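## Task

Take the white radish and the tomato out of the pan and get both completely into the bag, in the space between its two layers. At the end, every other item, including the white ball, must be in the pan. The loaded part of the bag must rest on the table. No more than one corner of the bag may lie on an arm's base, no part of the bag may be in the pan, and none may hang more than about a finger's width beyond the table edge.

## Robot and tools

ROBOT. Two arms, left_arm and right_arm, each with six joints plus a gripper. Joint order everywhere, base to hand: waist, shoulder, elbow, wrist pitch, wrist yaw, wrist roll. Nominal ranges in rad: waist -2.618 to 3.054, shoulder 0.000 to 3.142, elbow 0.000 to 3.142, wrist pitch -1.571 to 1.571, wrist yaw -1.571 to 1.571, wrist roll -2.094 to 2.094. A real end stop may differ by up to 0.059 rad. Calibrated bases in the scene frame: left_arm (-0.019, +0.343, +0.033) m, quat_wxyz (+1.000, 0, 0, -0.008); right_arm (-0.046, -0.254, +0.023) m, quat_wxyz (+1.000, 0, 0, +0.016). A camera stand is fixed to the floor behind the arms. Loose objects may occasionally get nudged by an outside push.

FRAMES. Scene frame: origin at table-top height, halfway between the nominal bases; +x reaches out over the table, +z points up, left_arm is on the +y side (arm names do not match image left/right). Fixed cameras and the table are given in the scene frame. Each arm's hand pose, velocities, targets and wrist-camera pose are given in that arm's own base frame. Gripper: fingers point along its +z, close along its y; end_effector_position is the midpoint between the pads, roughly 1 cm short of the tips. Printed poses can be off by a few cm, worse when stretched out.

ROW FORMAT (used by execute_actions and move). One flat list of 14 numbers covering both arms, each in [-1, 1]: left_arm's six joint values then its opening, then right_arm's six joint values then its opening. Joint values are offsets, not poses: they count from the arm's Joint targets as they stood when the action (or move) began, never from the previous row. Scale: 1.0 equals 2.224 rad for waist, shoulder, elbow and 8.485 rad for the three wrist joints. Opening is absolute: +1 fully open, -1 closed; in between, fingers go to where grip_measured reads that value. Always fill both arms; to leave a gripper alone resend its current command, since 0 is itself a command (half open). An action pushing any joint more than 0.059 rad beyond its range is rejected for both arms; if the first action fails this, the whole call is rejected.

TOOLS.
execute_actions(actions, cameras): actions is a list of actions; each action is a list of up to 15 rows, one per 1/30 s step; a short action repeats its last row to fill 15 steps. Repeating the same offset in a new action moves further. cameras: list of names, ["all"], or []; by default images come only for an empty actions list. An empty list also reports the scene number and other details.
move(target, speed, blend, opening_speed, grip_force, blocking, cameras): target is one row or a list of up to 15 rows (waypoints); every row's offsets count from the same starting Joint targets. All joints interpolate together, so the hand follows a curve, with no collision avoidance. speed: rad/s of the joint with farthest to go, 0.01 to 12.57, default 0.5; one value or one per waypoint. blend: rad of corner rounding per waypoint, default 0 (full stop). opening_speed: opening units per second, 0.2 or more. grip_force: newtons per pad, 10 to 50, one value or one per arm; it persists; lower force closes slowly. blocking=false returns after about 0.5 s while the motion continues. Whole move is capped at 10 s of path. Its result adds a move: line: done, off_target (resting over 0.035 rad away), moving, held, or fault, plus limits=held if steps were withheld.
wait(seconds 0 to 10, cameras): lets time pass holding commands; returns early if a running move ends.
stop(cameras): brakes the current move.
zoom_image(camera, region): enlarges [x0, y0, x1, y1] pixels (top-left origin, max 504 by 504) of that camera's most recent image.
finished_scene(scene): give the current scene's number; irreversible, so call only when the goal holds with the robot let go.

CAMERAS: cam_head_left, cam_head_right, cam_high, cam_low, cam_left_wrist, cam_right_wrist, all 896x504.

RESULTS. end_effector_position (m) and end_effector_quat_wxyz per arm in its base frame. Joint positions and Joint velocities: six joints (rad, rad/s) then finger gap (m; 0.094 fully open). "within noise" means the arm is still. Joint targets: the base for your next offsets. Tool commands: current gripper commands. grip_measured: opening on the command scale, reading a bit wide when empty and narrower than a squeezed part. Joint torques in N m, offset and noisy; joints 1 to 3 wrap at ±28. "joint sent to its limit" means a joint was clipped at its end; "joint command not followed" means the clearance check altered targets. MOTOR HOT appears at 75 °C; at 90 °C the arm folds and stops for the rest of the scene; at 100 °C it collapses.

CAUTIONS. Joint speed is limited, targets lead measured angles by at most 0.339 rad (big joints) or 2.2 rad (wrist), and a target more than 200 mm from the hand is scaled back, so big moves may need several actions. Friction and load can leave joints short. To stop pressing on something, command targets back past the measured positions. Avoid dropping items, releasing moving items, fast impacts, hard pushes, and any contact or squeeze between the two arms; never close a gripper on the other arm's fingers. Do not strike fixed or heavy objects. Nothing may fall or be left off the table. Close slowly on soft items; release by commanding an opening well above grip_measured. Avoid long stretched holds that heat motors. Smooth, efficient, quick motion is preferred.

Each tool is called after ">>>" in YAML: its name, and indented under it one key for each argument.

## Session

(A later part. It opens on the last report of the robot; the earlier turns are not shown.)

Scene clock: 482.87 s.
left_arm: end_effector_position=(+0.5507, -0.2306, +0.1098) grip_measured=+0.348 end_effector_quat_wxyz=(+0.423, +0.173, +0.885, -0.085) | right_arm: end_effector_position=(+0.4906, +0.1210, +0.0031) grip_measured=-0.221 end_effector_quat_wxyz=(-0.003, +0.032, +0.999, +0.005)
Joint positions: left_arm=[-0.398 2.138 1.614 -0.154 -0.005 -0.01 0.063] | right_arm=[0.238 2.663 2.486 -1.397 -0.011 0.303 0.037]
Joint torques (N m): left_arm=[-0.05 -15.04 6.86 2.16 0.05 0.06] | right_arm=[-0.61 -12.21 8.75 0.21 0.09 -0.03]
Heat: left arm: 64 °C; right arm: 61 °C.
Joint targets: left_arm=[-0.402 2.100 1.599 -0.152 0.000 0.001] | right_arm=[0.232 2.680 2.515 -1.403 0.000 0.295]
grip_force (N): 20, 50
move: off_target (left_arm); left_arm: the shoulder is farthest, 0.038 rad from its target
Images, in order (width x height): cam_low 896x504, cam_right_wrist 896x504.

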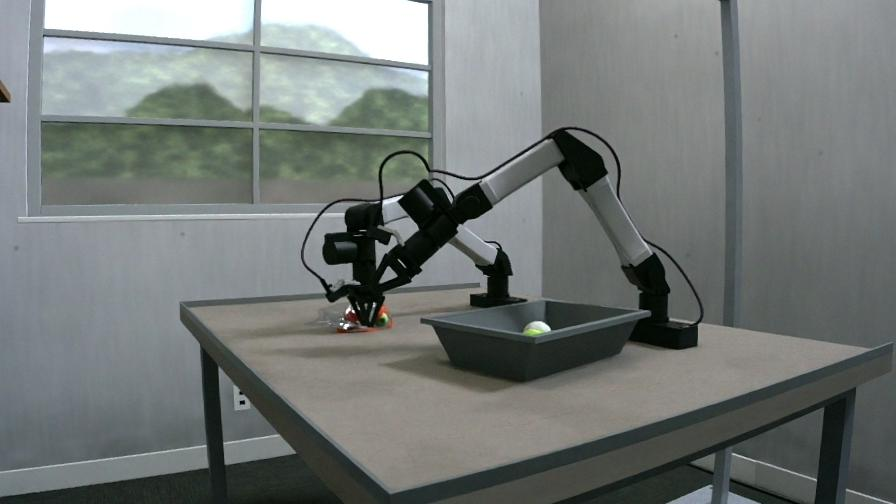

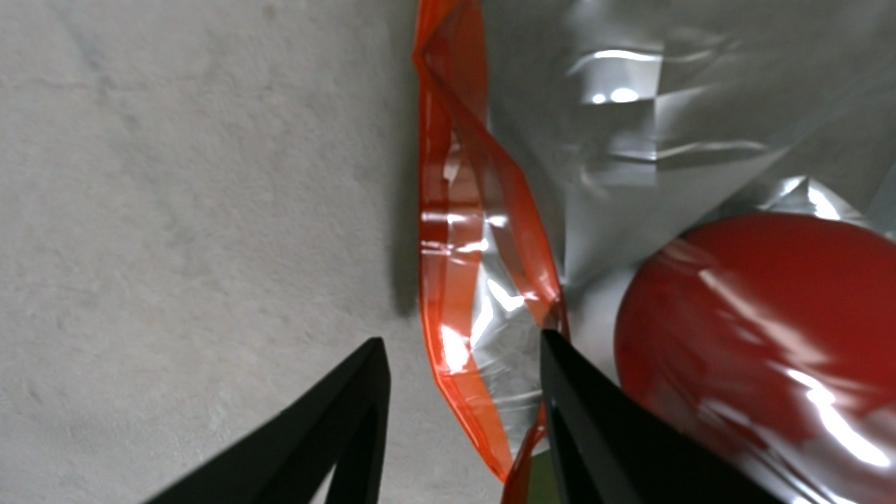

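>>> move:
  target:
    - [0,0,0,0,0,0,0.35,0,-0.036,0,0,0,0,-0.22]
    - [0,0,0,0,0,0,0.35,-0.0085,-0.036,0,0,0,0,-0.22]
    - [0,0,0,0,0,0,0.35,-0.0085,0.004,0,0,0,0,-0.22]
  speed: 0.2
  cameras: ["cam_right_wrist","cam_low"]

>>> zoom_image:
  camera: "cam_low"
  region: [320, 240, 430, 335]

Scene clock: 485.37 s.
left_arm: end_effector_position=(+0.5507, -0.2306, +0.1098) grip_measured=+0.348 end_effector_quat_wxyz=(+0.423, +0.173, +0.885, -0.085) | right_arm: end_effector_position=(+0.4931, +0.1093, +0.0004) grip_measured=-0.221 end_effector_quat_wxyz=(-0.005, +0.044, +0.999, +0.004)
Joint positions: left_arm=[-0.398 2.138 1.614 -0.154 -0.005 -0.01 0.063] | right_arm=[0.215 2.67 2.489 -1.397 -0.01 0.303 0.037]
Joint torques (N m): left_arm=[-0.08 -15.09 6.82 2.16 0.05 0.05] | right_arm=[0.09 -12.07 8.5 0.2 0.08 -0.03]
Heat: left arm: 65 °C; right arm: 63 °C.
Joint targets: left_arm=[-0.402 2.100 1.599 -0.152 0.000 0.001] | right_arm=[0.213 2.689 2.515 -1.403 -0.001 0.295]
grip_force (N): 20, 50
move: off_target (left_arm); left_arm: the shoulder is farthest, 0.038 rad from its target
Images, in order (width x height): cam_low 896x504, cam_right_wrist 896x504.

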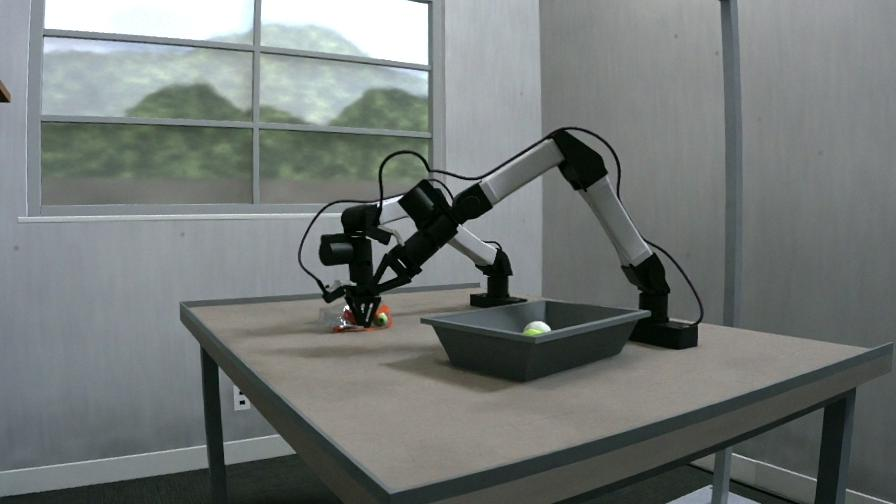

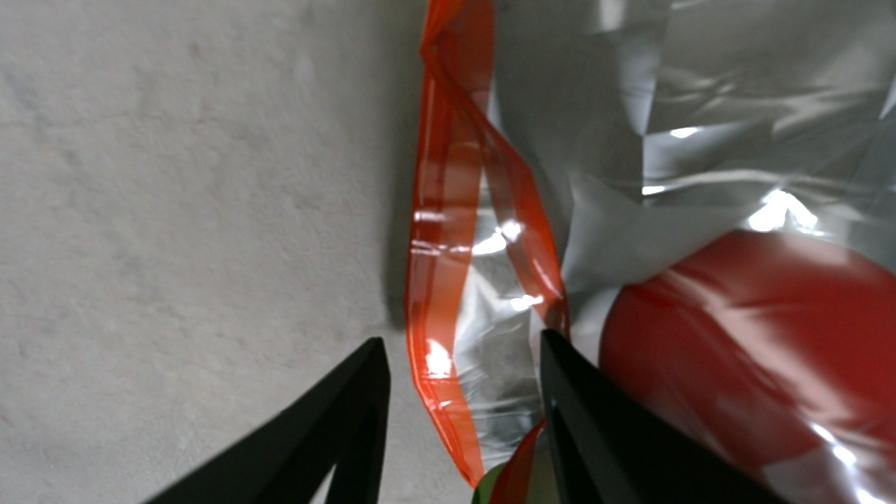

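Scaled by 4.582 from the camera's 896x504 image, which has a finer 1280x720 frame.

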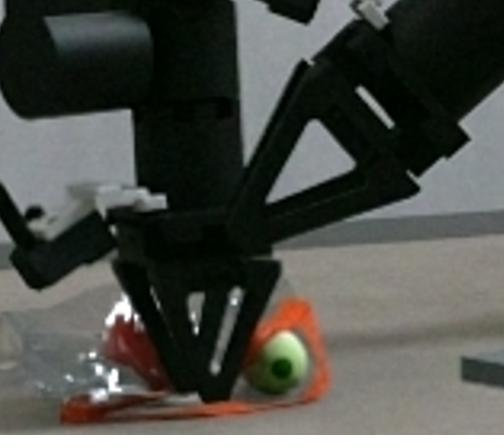

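>>> move:
  target: [0,0,0,0,0,0,0.35,0,0,0,0,0,0,-1]
  opening_speed: 0.4
  cameras: ["cam_right_wrist","cam_low"]

>>> zoom_image:
  camera: "cam_low"
  region: [320, 240, 430, 335]

Scene clock: 488.50 s.
left_arm: end_effector_position=(+0.5507, -0.2306, +0.1098) grip_measured=+0.348 end_effector_quat_wxyz=(+0.423, +0.173, +0.885, -0.085) | right_arm: end_effector_position=(+0.4931, +0.1092, +0.0004) grip_measured=-0.991 end_effector_quat_wxyz=(-0.005, +0.044, +0.999, +0.004)
Joint positions: left_arm=[-0.398 2.138 1.614 -0.154 -0.005 -0.01 0.063] | right_arm=[0.215 2.67 2.489 -1.397 -0.01 0.302 0]
Joint torques (N m): left_arm=[-0.05 -15.06 6.84 2.16 0.06 0.05] | right_arm=[-0.17 -12.05 8.5 0.2 0.08 -0.03]
Heat: left arm: 65 °C; right arm: 64 °C.
Joint targets: left_arm=[-0.402 2.100 1.599 -0.152 0.000 0.001] | right_arm=[0.213 2.689 2.515 -1.403 0.000 0.295]
grip_force (N): 20, 50
move: off_target (left_arm); left_arm: the shoulder is farthest, 0.038 rad from its target
Images, in order (width x height): cam_low 896x504, cam_right_wrist 896x504.

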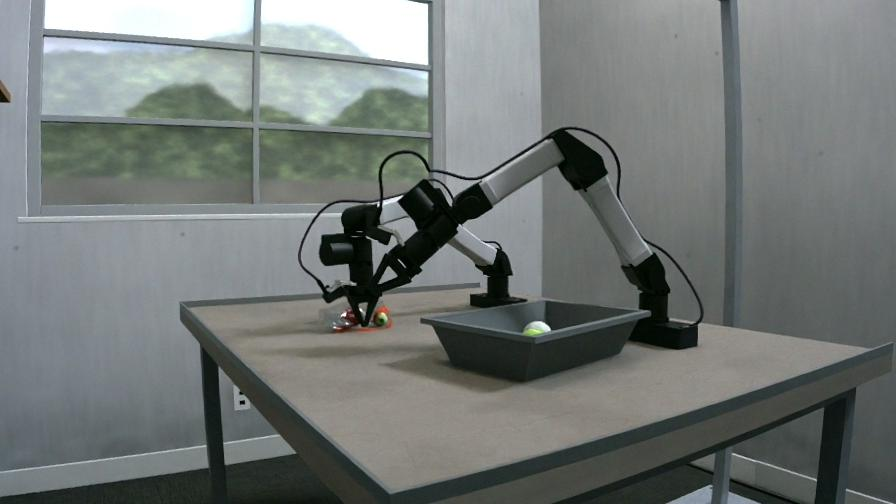

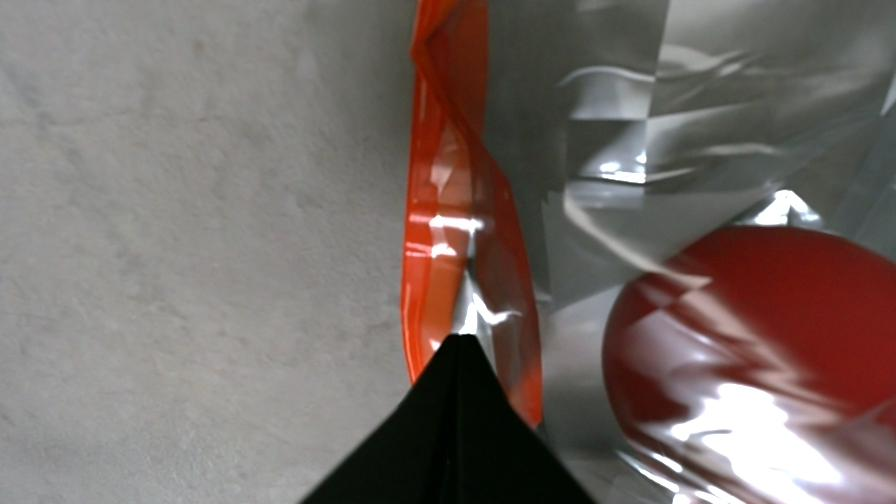

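Scaled by 4.582 from the camera's 896x504 image, which has a finer 1280x720 frame.

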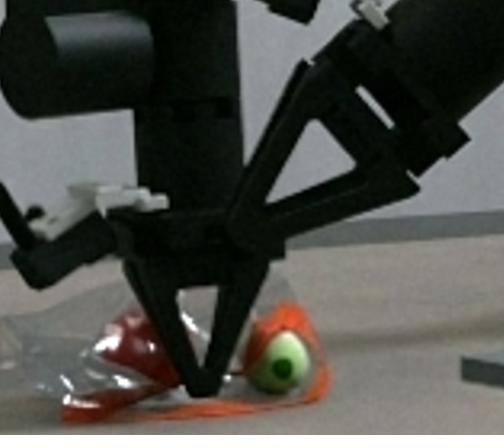

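>>> move:
  target: [0,0,0,0,0,0,0.35,0,-0.065,0,0,0,0,-1]
  speed: 0.2
  cameras: ["cam_right_wrist","cam_low"]

>>> zoom_image:
  camera: "cam_low"
  region: [320, 240, 430, 335]

Scene clock: 490.00 s.
left_arm: end_effector_position=(+0.5507, -0.2306, +0.1098) grip_measured=+0.348 end_effector_quat_wxyz=(+0.423, +0.173, +0.885, -0.085) | right_arm: end_effector_position=(+0.5002, +0.1108, +0.0360) grip_measured=-0.991 end_effector_quat_wxyz=(+0.030, +0.044, +0.998, +0.013)
Joint positions: left_arm=[-0.398 2.138 1.614 -0.154 -0.005 -0.01 0.063] | right_arm=[0.215 2.6 2.494 -1.399 -0.01 0.302 0]
Joint torques (N m): left_arm=[-0.06 -15.05 6.82 2.15 0.06 0.06] | right_arm=[-0.16 -18.26 8.21 0.39 0.08 -0.03]
Heat: left arm: 65 °C; right arm: 65 °C.
Joint targets: left_arm=[-0.402 2.100 1.599 -0.152 0.000 0.001] | right_arm=[0.213 2.544 2.515 -1.403 0.000 0.295]
grip_force (N): 20, 50
move: off_target (left_arm, right_arm); left_arm: the shoulder is farthest, 0.038 rad from its target; right_arm: the shoulder is farthest, 0.055 rad from its target
Images, in order (width x height): cam_low 896x504, cam_right_wrist 896x504.

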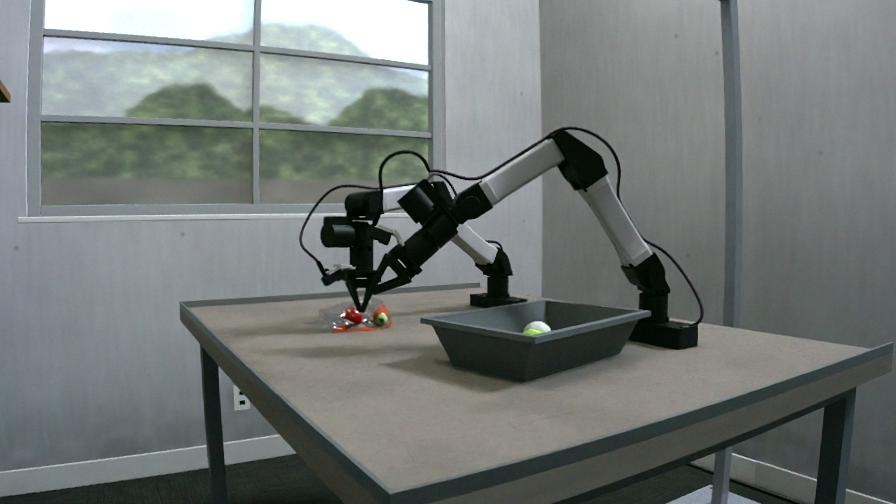

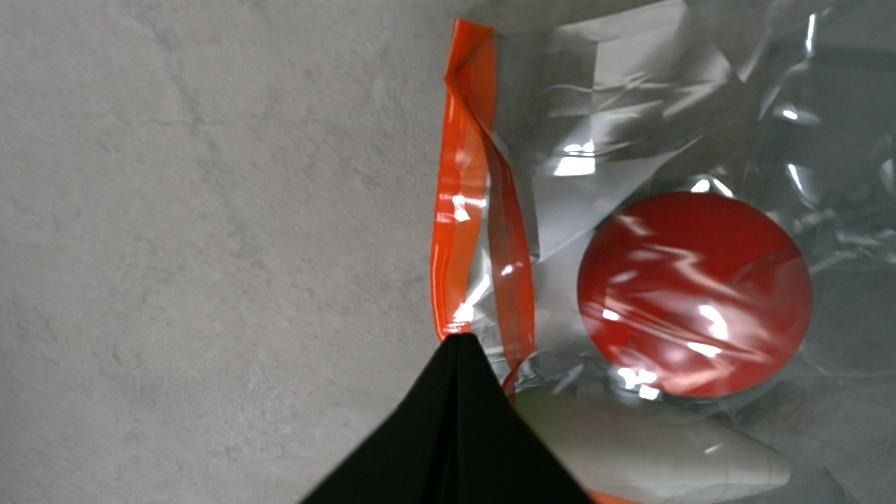

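Scaled by 4.582 from the camera's 896x504 image, which has a finer 1280x720 frame.

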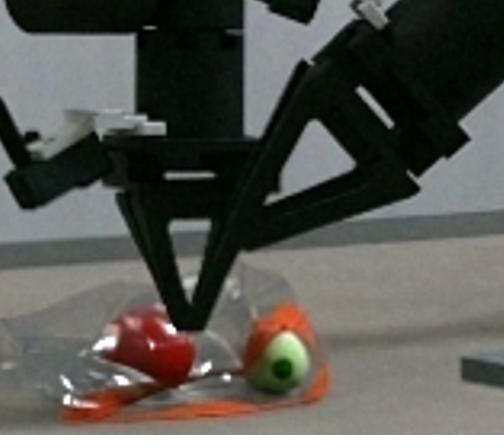

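>>> move:
  target:
    - [0,0,0,0,0,0,0.35,-0.0085,0,0,0,0,0,-0.14]
    - [0,0,0,0,0,0,0.35,-0.0085,0.065,0,0,0,0,-0.14]
  speed: 0.2
  cameras: ["cam_right_wrist","cam_low"]

>>> zoom_image:
  camera: "cam_low"
  region: [320, 240, 430, 335]

Scene clock: 492.37 s.
left_arm: end_effector_position=(+0.5507, -0.2306, +0.1098) grip_measured=+0.348 end_effector_quat_wxyz=(+0.423, +0.173, +0.885, -0.085) | right_arm: end_effector_position=(+0.4949, +0.1005, -0.0015) grip_measured=-0.141 end_effector_quat_wxyz=(-0.007, +0.053, +0.999, +0.003)
Joint positions: left_arm=[-0.398 2.138 1.614 -0.154 -0.005 -0.01 0.063] | right_arm=[0.197 2.676 2.494 -1.399 -0.01 0.302 0.04]
Joint torques (N m): left_arm=[-0.08 -15.04 6.83 2.15 0.05 0.04] | right_arm=[-0.29 -12.75 8.03 0.19 0.08 -0.02]
Heat: left arm: 65 °C; right arm: 65 °C.
Joint targets: left_arm=[-0.402 2.100 1.599 -0.152 0.000 0.001] | right_arm=[0.194 2.688 2.515 -1.403 0.000 0.295]
grip_force (N): 20, 50
move: off_target (left_arm); left_arm: the shoulder is farthest, 0.038 rad from its target
Images, in order (width x height): cam_low 896x504, cam_right_wrist 896x504.

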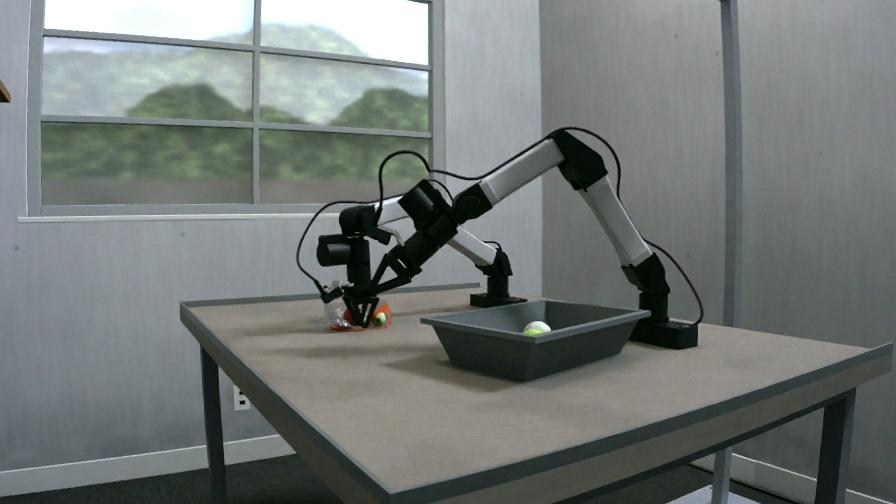

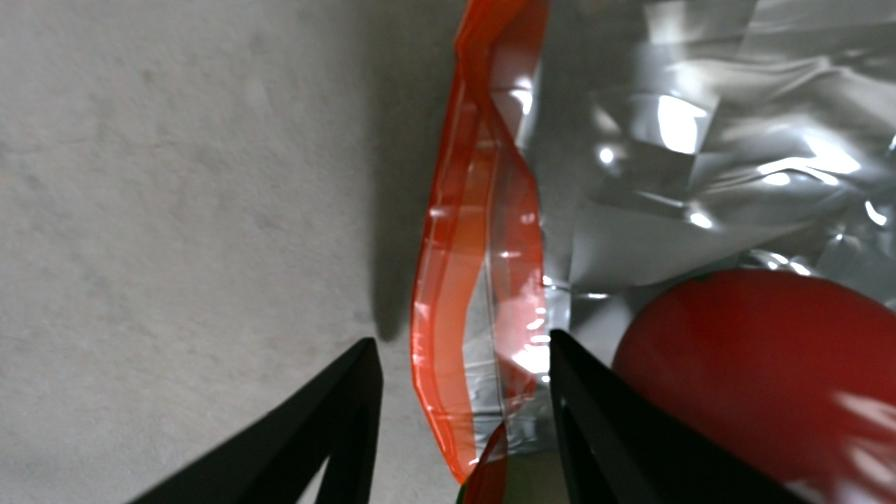

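Scaled by 4.582 from the camera's 896x504 image, which has a finer 1280x720 frame.

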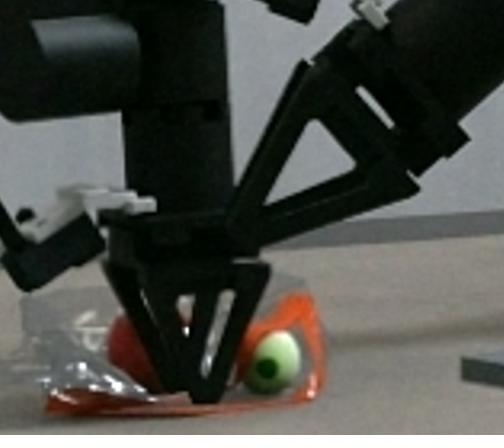

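>>> move:
  target:
    - [0,0,0,0,0,0,0.35,0,0,0,0,0,0,-1]
    - [0,0,0,0,0,0,0.35,0,-0.06,0,0,0,0,-1]
  opening_speed: 0.3
  speed: 0.2
  cameras: ["cam_right_wrist","cam_low"]

>>> zoom_image:
  camera: "cam_low"
  region: [320, 240, 430, 335]

Scene clock: 496.77 s.
left_arm: end_effector_position=(+0.5507, -0.2306, +0.1098) grip_measured=+0.348 end_effector_quat_wxyz=(+0.423, +0.173, +0.885, -0.085) | right_arm: end_effector_position=(+0.5011, +0.1017, +0.0303) grip_measured=-0.991 end_effector_quat_wxyz=(+0.025, +0.052, +0.998, +0.011)
Joint positions: left_arm=[-0.398 2.138 1.614 -0.154 -0.005 -0.01 0.063] | right_arm=[0.197 2.611 2.494 -1.4 -0.01 0.302 0]
Joint torques (N m): left_arm=[-0.02 -15.06 6.8 2.15 0.05 0.05] | right_arm=[-0.29 -18.35 8.21 0.38 0.08 -0.03]
Heat: left arm: 65 °C; right arm: 66 °C.
Joint targets: left_arm=[-0.402 2.100 1.599 -0.152 0.000 0.001] | right_arm=[0.194 2.555 2.515 -1.403 0.000 0.295]
grip_force (N): 20, 50
move: off_target (left_arm, right_arm); left_arm: the shoulder is farthest, 0.038 rad from its target; right_arm: the shoulder is farthest, 0.056 rad from its target
Images, in order (width x height): cam_low 896x504, cam_right_wrist 896x504.

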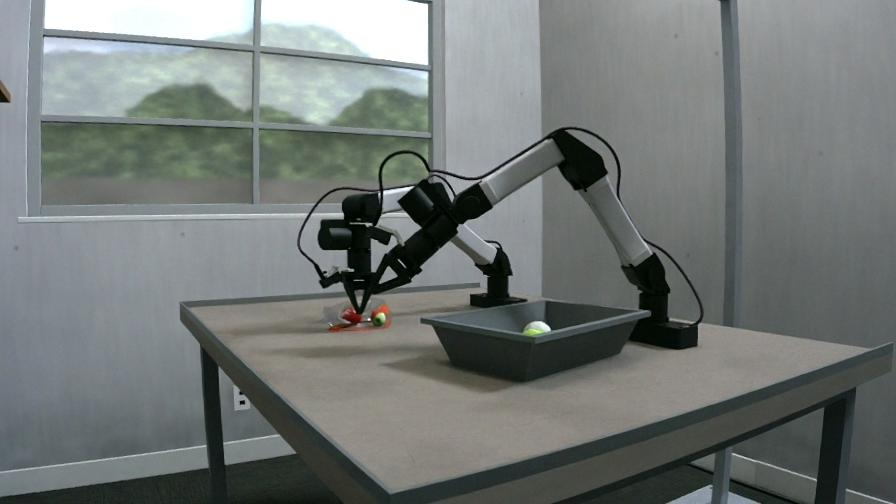

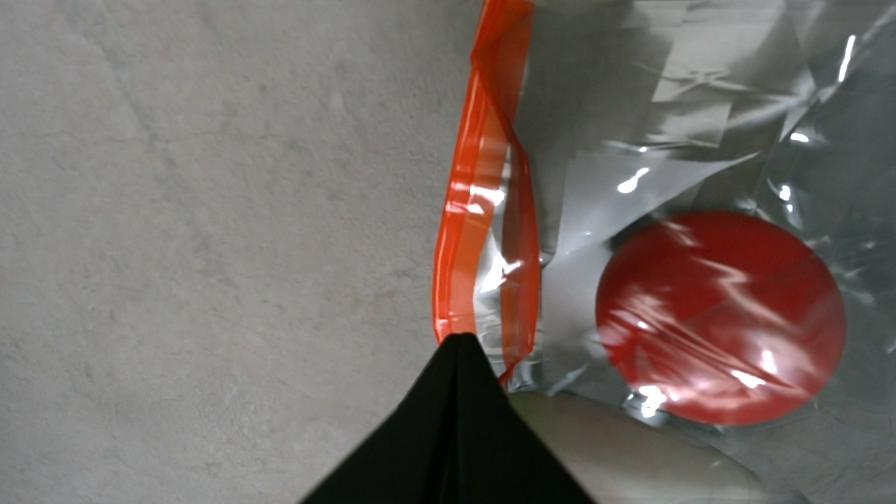

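Scaled by 4.582 from the camera's 896x504 image, which has a finer 1280x720 frame.

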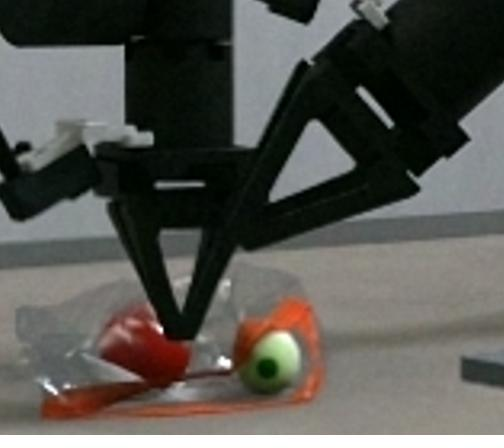

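>>> move:
  target:
    - [0,0,0,0,0,0,0.35,-0.0085,0,0,0,0,0,-0.14]
    - [0,0,0,0,0,0,0.35,-0.0085,0.06,0,0,0,0,-0.14]
    - [0,0,0,0,0,0,0.35,-0.0085,0.074,0,0,0,0,-0.14]
  speed: [0.2,0.2,0.08]
  cameras: ["cam_right_wrist"]

Scene clock: 499.50 s.
left_arm: end_effector_position=(+0.5507, -0.2306, +0.1098) grip_measured=+0.348 end_effector_quat_wxyz=(+0.423, +0.173, +0.885, -0.085) | right_arm: end_effector_position=(+0.4956, +0.0908, -0.0067) grip_measured=-0.141 end_effector_quat_wxyz=(-0.012, +0.062, +0.998, +0.002)
Joint positions: left_arm=[-0.398 2.138 1.614 -0.154 -0.005 -0.01 0.063] | right_arm=[0.178 2.688 2.497 -1.401 -0.009 0.302 0.04]
Joint torques (N m): left_arm=[-0.05 -15.06 6.82 2.15 0.05 0.06] | right_arm=[-0.29 -11.1 7.77 0.15 0.04 -0.02]
Heat: left arm: 65 °C; right arm: 66 °C.
Joint targets: left_arm=[-0.402 2.100 1.599 -0.152 0.000 0.001] | right_arm=[0.175 2.720 2.515 -1.403 0.000 0.295]
grip_force (N): 20, 50
move: off_target (left_arm); left_arm: the shoulder is farthest, 0.038 rad from its target
Images, in order (width x height): cam_right_wrist 896x504.

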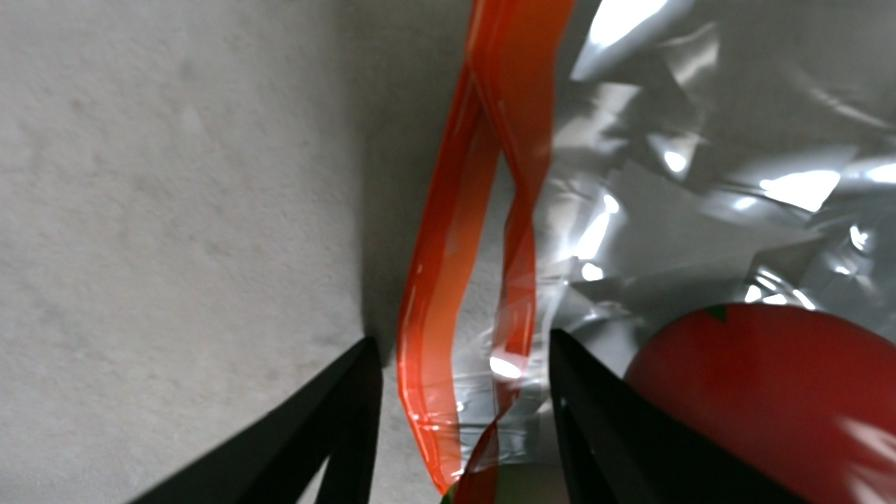

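>>> move:
  target:
    - [0,0,0,0,0,0,0.35,0,0.008,0,0,0,0,-0.14]
    - [0,0,0,0,0,0,0.35,0,0.008,0,0,0,0,-1]
    - [0,0,0,0,0,0,0.35,0,-0.06,0,0,0,0,-1]
  opening_speed: 0.3
  speed: [0.08,0.2,0.2]
  cameras: ["cam_right_wrist","cam_low"]

>>> zoom_image:
  camera: "cam_low"
  region: [320, 240, 430, 335]

Scene clock: 504.73 s.
left_arm: end_effector_position=(+0.5507, -0.2306, +0.1098) grip_measured=+0.348 end_effector_quat_wxyz=(+0.423, +0.173, +0.885, -0.085) | right_arm: end_effector_position=(+0.4998, +0.0881, +0.0160) grip_measured=-0.991 end_effector_quat_wxyz=(+0.009, +0.062, +0.998, -0.002)
Joint positions: left_arm=[-0.398 2.138 1.614 -0.154 -0.005 -0.01 0.063] | right_arm=[0.178 2.646 2.506 -1.413 0.009 0.302 0]
Joint torques (N m): left_arm=[-0.08 -15.05 6.83 2.16 0.05 0.05] | right_arm=[-0.24 -18.89 6.69 0.4 -0.1 -0.02]
Heat: left arm: 66 °C; right arm: 65 °C.
Joint targets: left_arm=[-0.402 2.100 1.599 -0.152 0.000 0.001] | right_arm=[0.175 2.586 2.515 -1.403 0.000 0.295]
grip_force (N): 20, 50
move: off_target (left_arm, right_arm); target 2's new numbers were sent with right_arm's shoulder 0.044 rad from that target; left_arm: the shoulder is farthest, 0.038 rad from its target; right_arm: the shoulder is farthest, 0.060 rad from its target
Images, in order (width x height): cam_low 896x504, cam_right_wrist 896x504.

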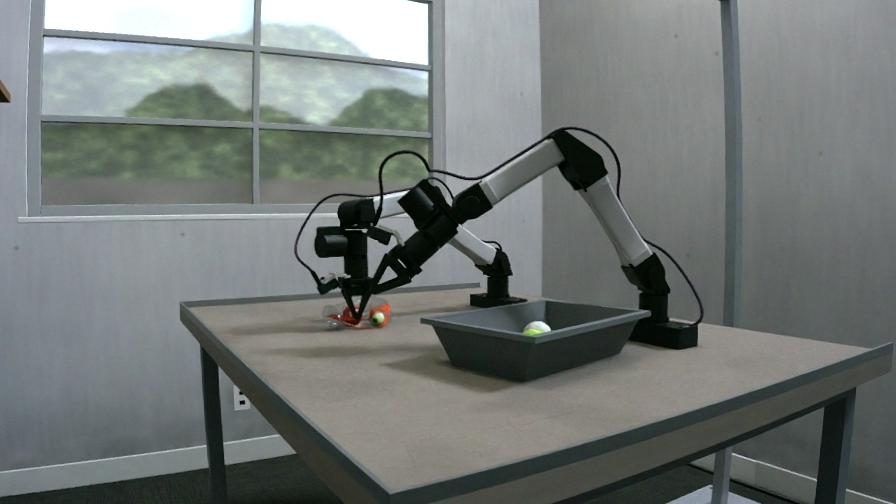

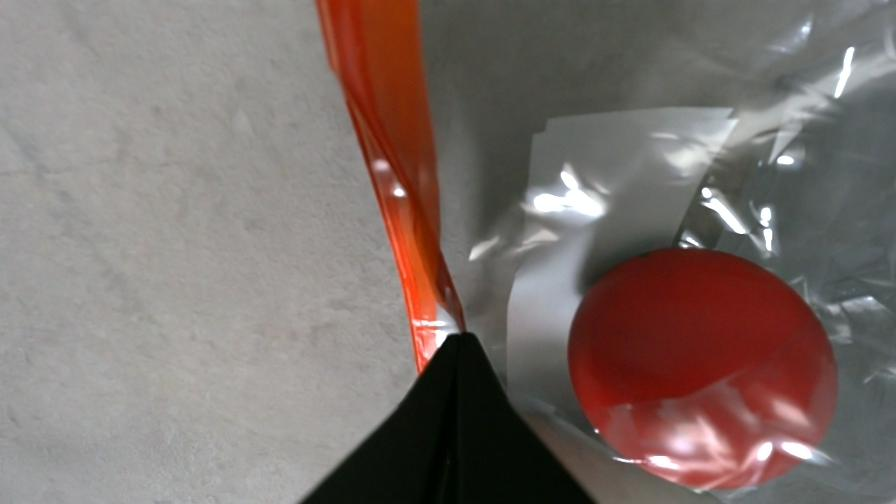

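Scaled by 4.582 from the camera's 896x504 image, which has a finer 1280x720 frame.

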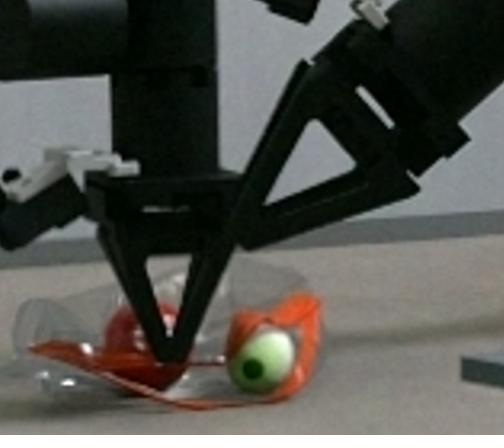

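>>> move:
  target: [0,0,0,0,0,0,0.35,0,-0.052,-0.016,-0.0114,0,0,-1]
  speed: 0.2
  cameras: ["cam_right_wrist","cam_low","cam_head_left"]

>>> zoom_image:
  camera: "cam_low"
  region: [320, 240, 430, 335]

>>> zoom_image:
  camera: "cam_head_left"
  region: [410, 190, 510, 290]

Scene clock: 506.17 s.
left_arm: end_effector_position=(+0.5507, -0.2306, +0.1098) grip_measured=+0.348 end_effector_quat_wxyz=(+0.423, +0.173, +0.885, -0.085) | right_arm: end_effector_position=(+0.4834, +0.0852, +0.0660) grip_measured=-0.991 end_effector_quat_wxyz=(+0.015, +0.062, +0.998, -0.001)
Joint positions: left_arm=[-0.398 2.138 1.614 -0.154 -0.005 -0.01 0.063] | right_arm=[0.178 2.529 2.483 -1.495 0.009 0.302 0]
Joint torques (N m): left_arm=[-0.08 -15.08 6.82 2.15 0.06 0.05] | right_arm=[-0.24 -18.21 5.61 0.28 -0.09 -0.02]
Heat: left arm: 66 °C; right arm: 67 °C.
Joint targets: left_arm=[-0.402 2.100 1.599 -0.152 0.000 0.001] | right_arm=[0.175 2.471 2.480 -1.500 -0.001 0.295]
grip_force (N): 20, 50
move: off_target (left_arm, right_arm); left_arm: the shoulder is farthest, 0.038 rad from its target; right_arm: the shoulder is farthest, 0.059 rad from its target
Images, in order (width x height): cam_head_left 896x504, cam_low 896x504, cam_right_wrist 896x504.

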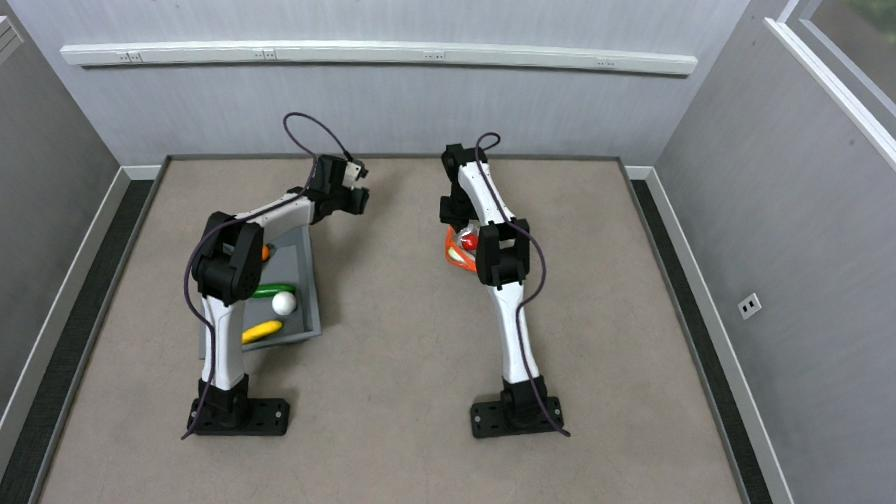

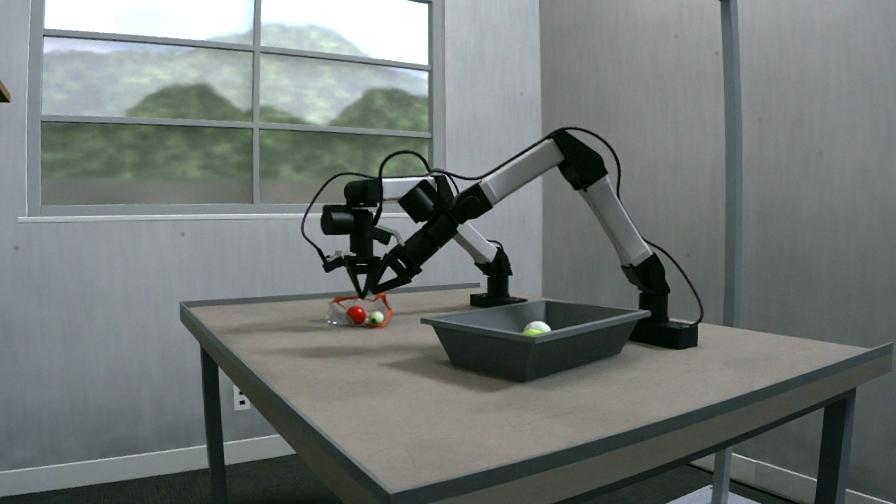

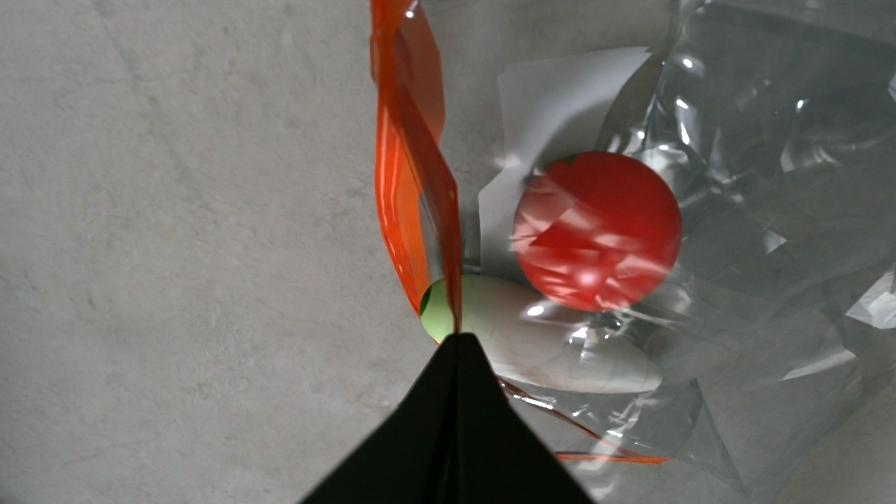

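Scaled by 4.582 from the camera's 896x504 image, which has a finer 1280x720 frame.

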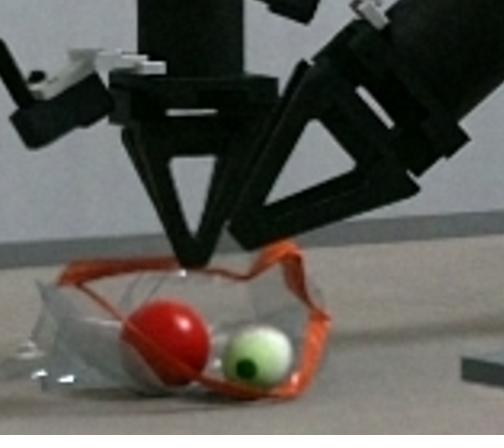

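Scaled by 5.040 from the camera's 896x504 image, which has a finer 1280x720 frame.

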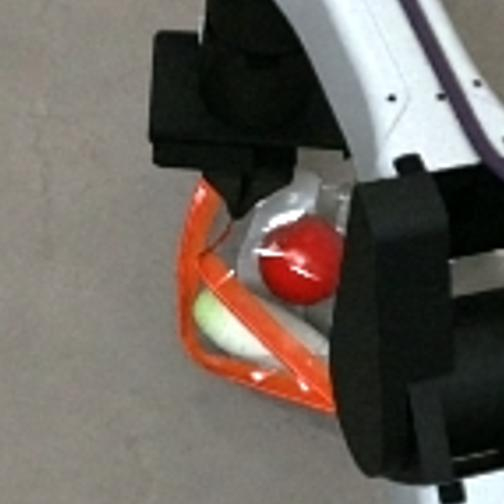

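>>> move:
  target: [0,0,0,0,0,0,0.35,-0.1567,-0.032,-0.0247,0.004,-0.0813,0,-1]
  speed: 0.25
  cameras: ["cam_right_wrist","cam_low","cam_head_left"]

>>> zoom_image:
  camera: "cam_low"
  region: [310, 230, 420, 335]

>>> zoom_image:
  camera: "cam_head_left"
  region: [420, 190, 520, 290]

Scene clock: 511.67 s.
left_arm: end_effector_position=(+0.5507, -0.2306, +0.1098) grip_measured=+0.348 end_effector_quat_wxyz=(+0.423, +0.173, +0.885, -0.085) | right_arm: end_effector_position=(+0.4961, +0.0247, +0.1205) grip_measured=-0.991 end_effector_quat_wxyz=(+0.005, +0.212, +0.919, +0.333)
Joint positions: left_arm=[-0.398 2.138 1.614 -0.154 -0.005 -0.01 0.063] | right_arm=[-0.172 2.465 2.429 -1.479 -0.677 0.302 0]
Joint torques (N m): left_arm=[-0.08 -15.05 6.83 2.16 0.05 0.04] | right_arm=[-0.01 -18.51 5.57 0.49 -0.42 -0.06]
Heat: left arm: 66 °C; right arm: 72 °C.
Joint targets: left_arm=[-0.402 2.100 1.599 -0.152 0.000 0.001] | right_arm=[-0.174 2.399 2.425 -1.466 -0.690 0.295]
grip_force (N): 20, 50
move: off_target (left_arm, right_arm); left_arm: the shoulder is farthest, 0.038 rad from its target; right_arm: the shoulder is farthest, 0.065 rad from its target
Images, in order (width x height): cam_head_left 896x504, cam_low 896x504, cam_right_wrist 896x504.

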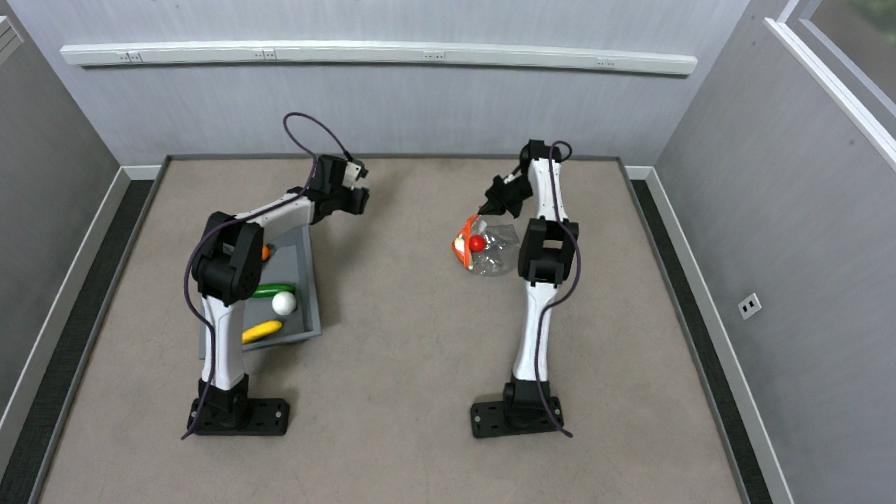

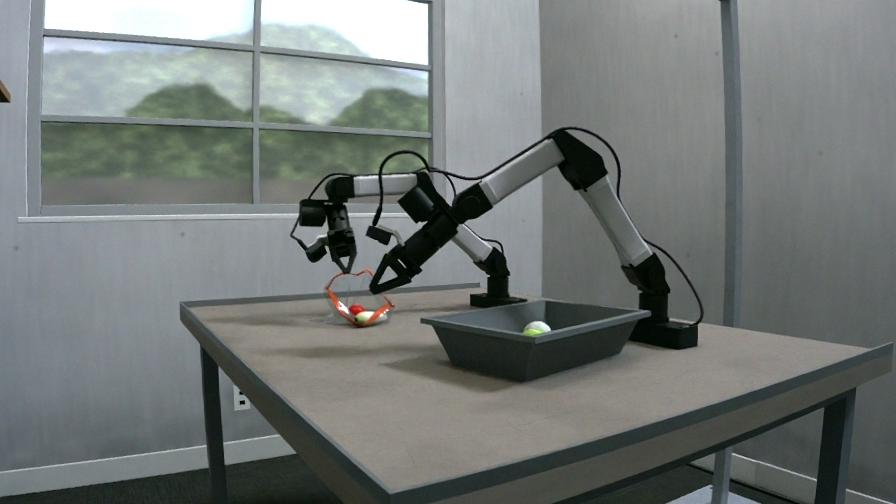

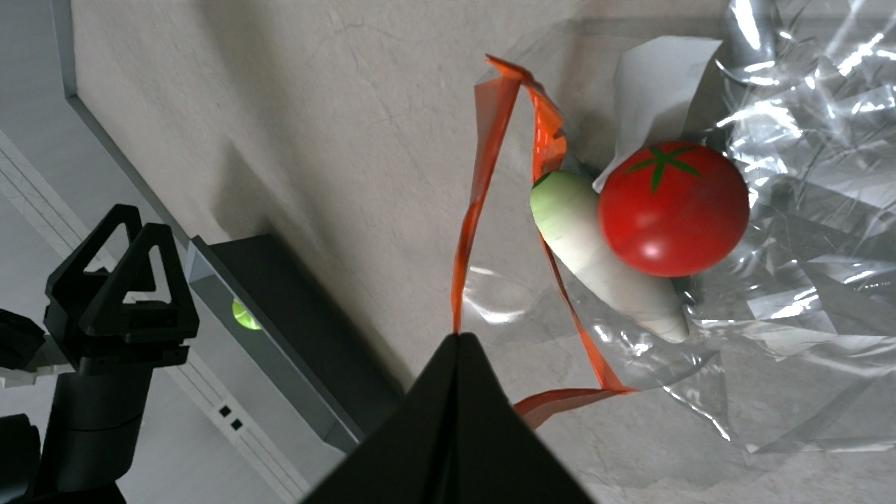

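Scaled by 4.582 from the camera's 896x504 image, which has a finer 1280x720 frame.

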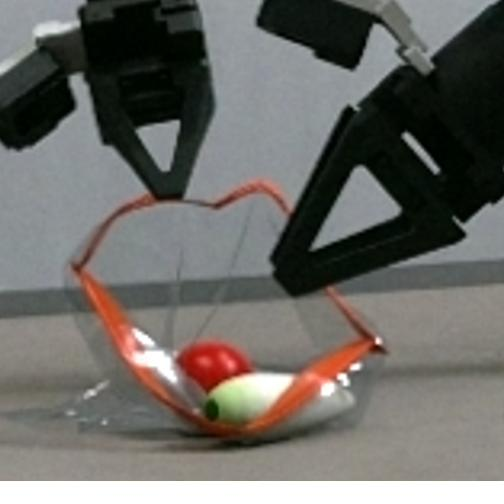

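Scaled by 5.040 from the camera's 896x504 image, which has a finer 1280x720 frame.

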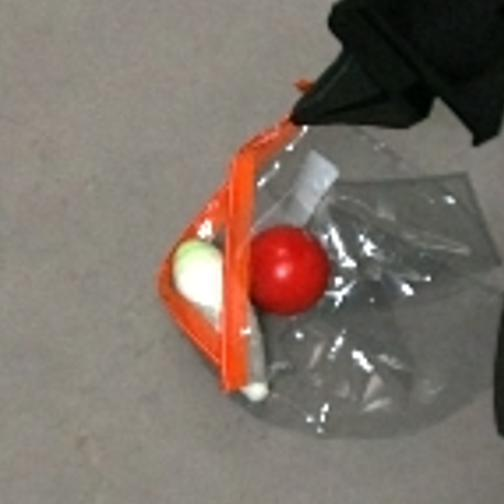

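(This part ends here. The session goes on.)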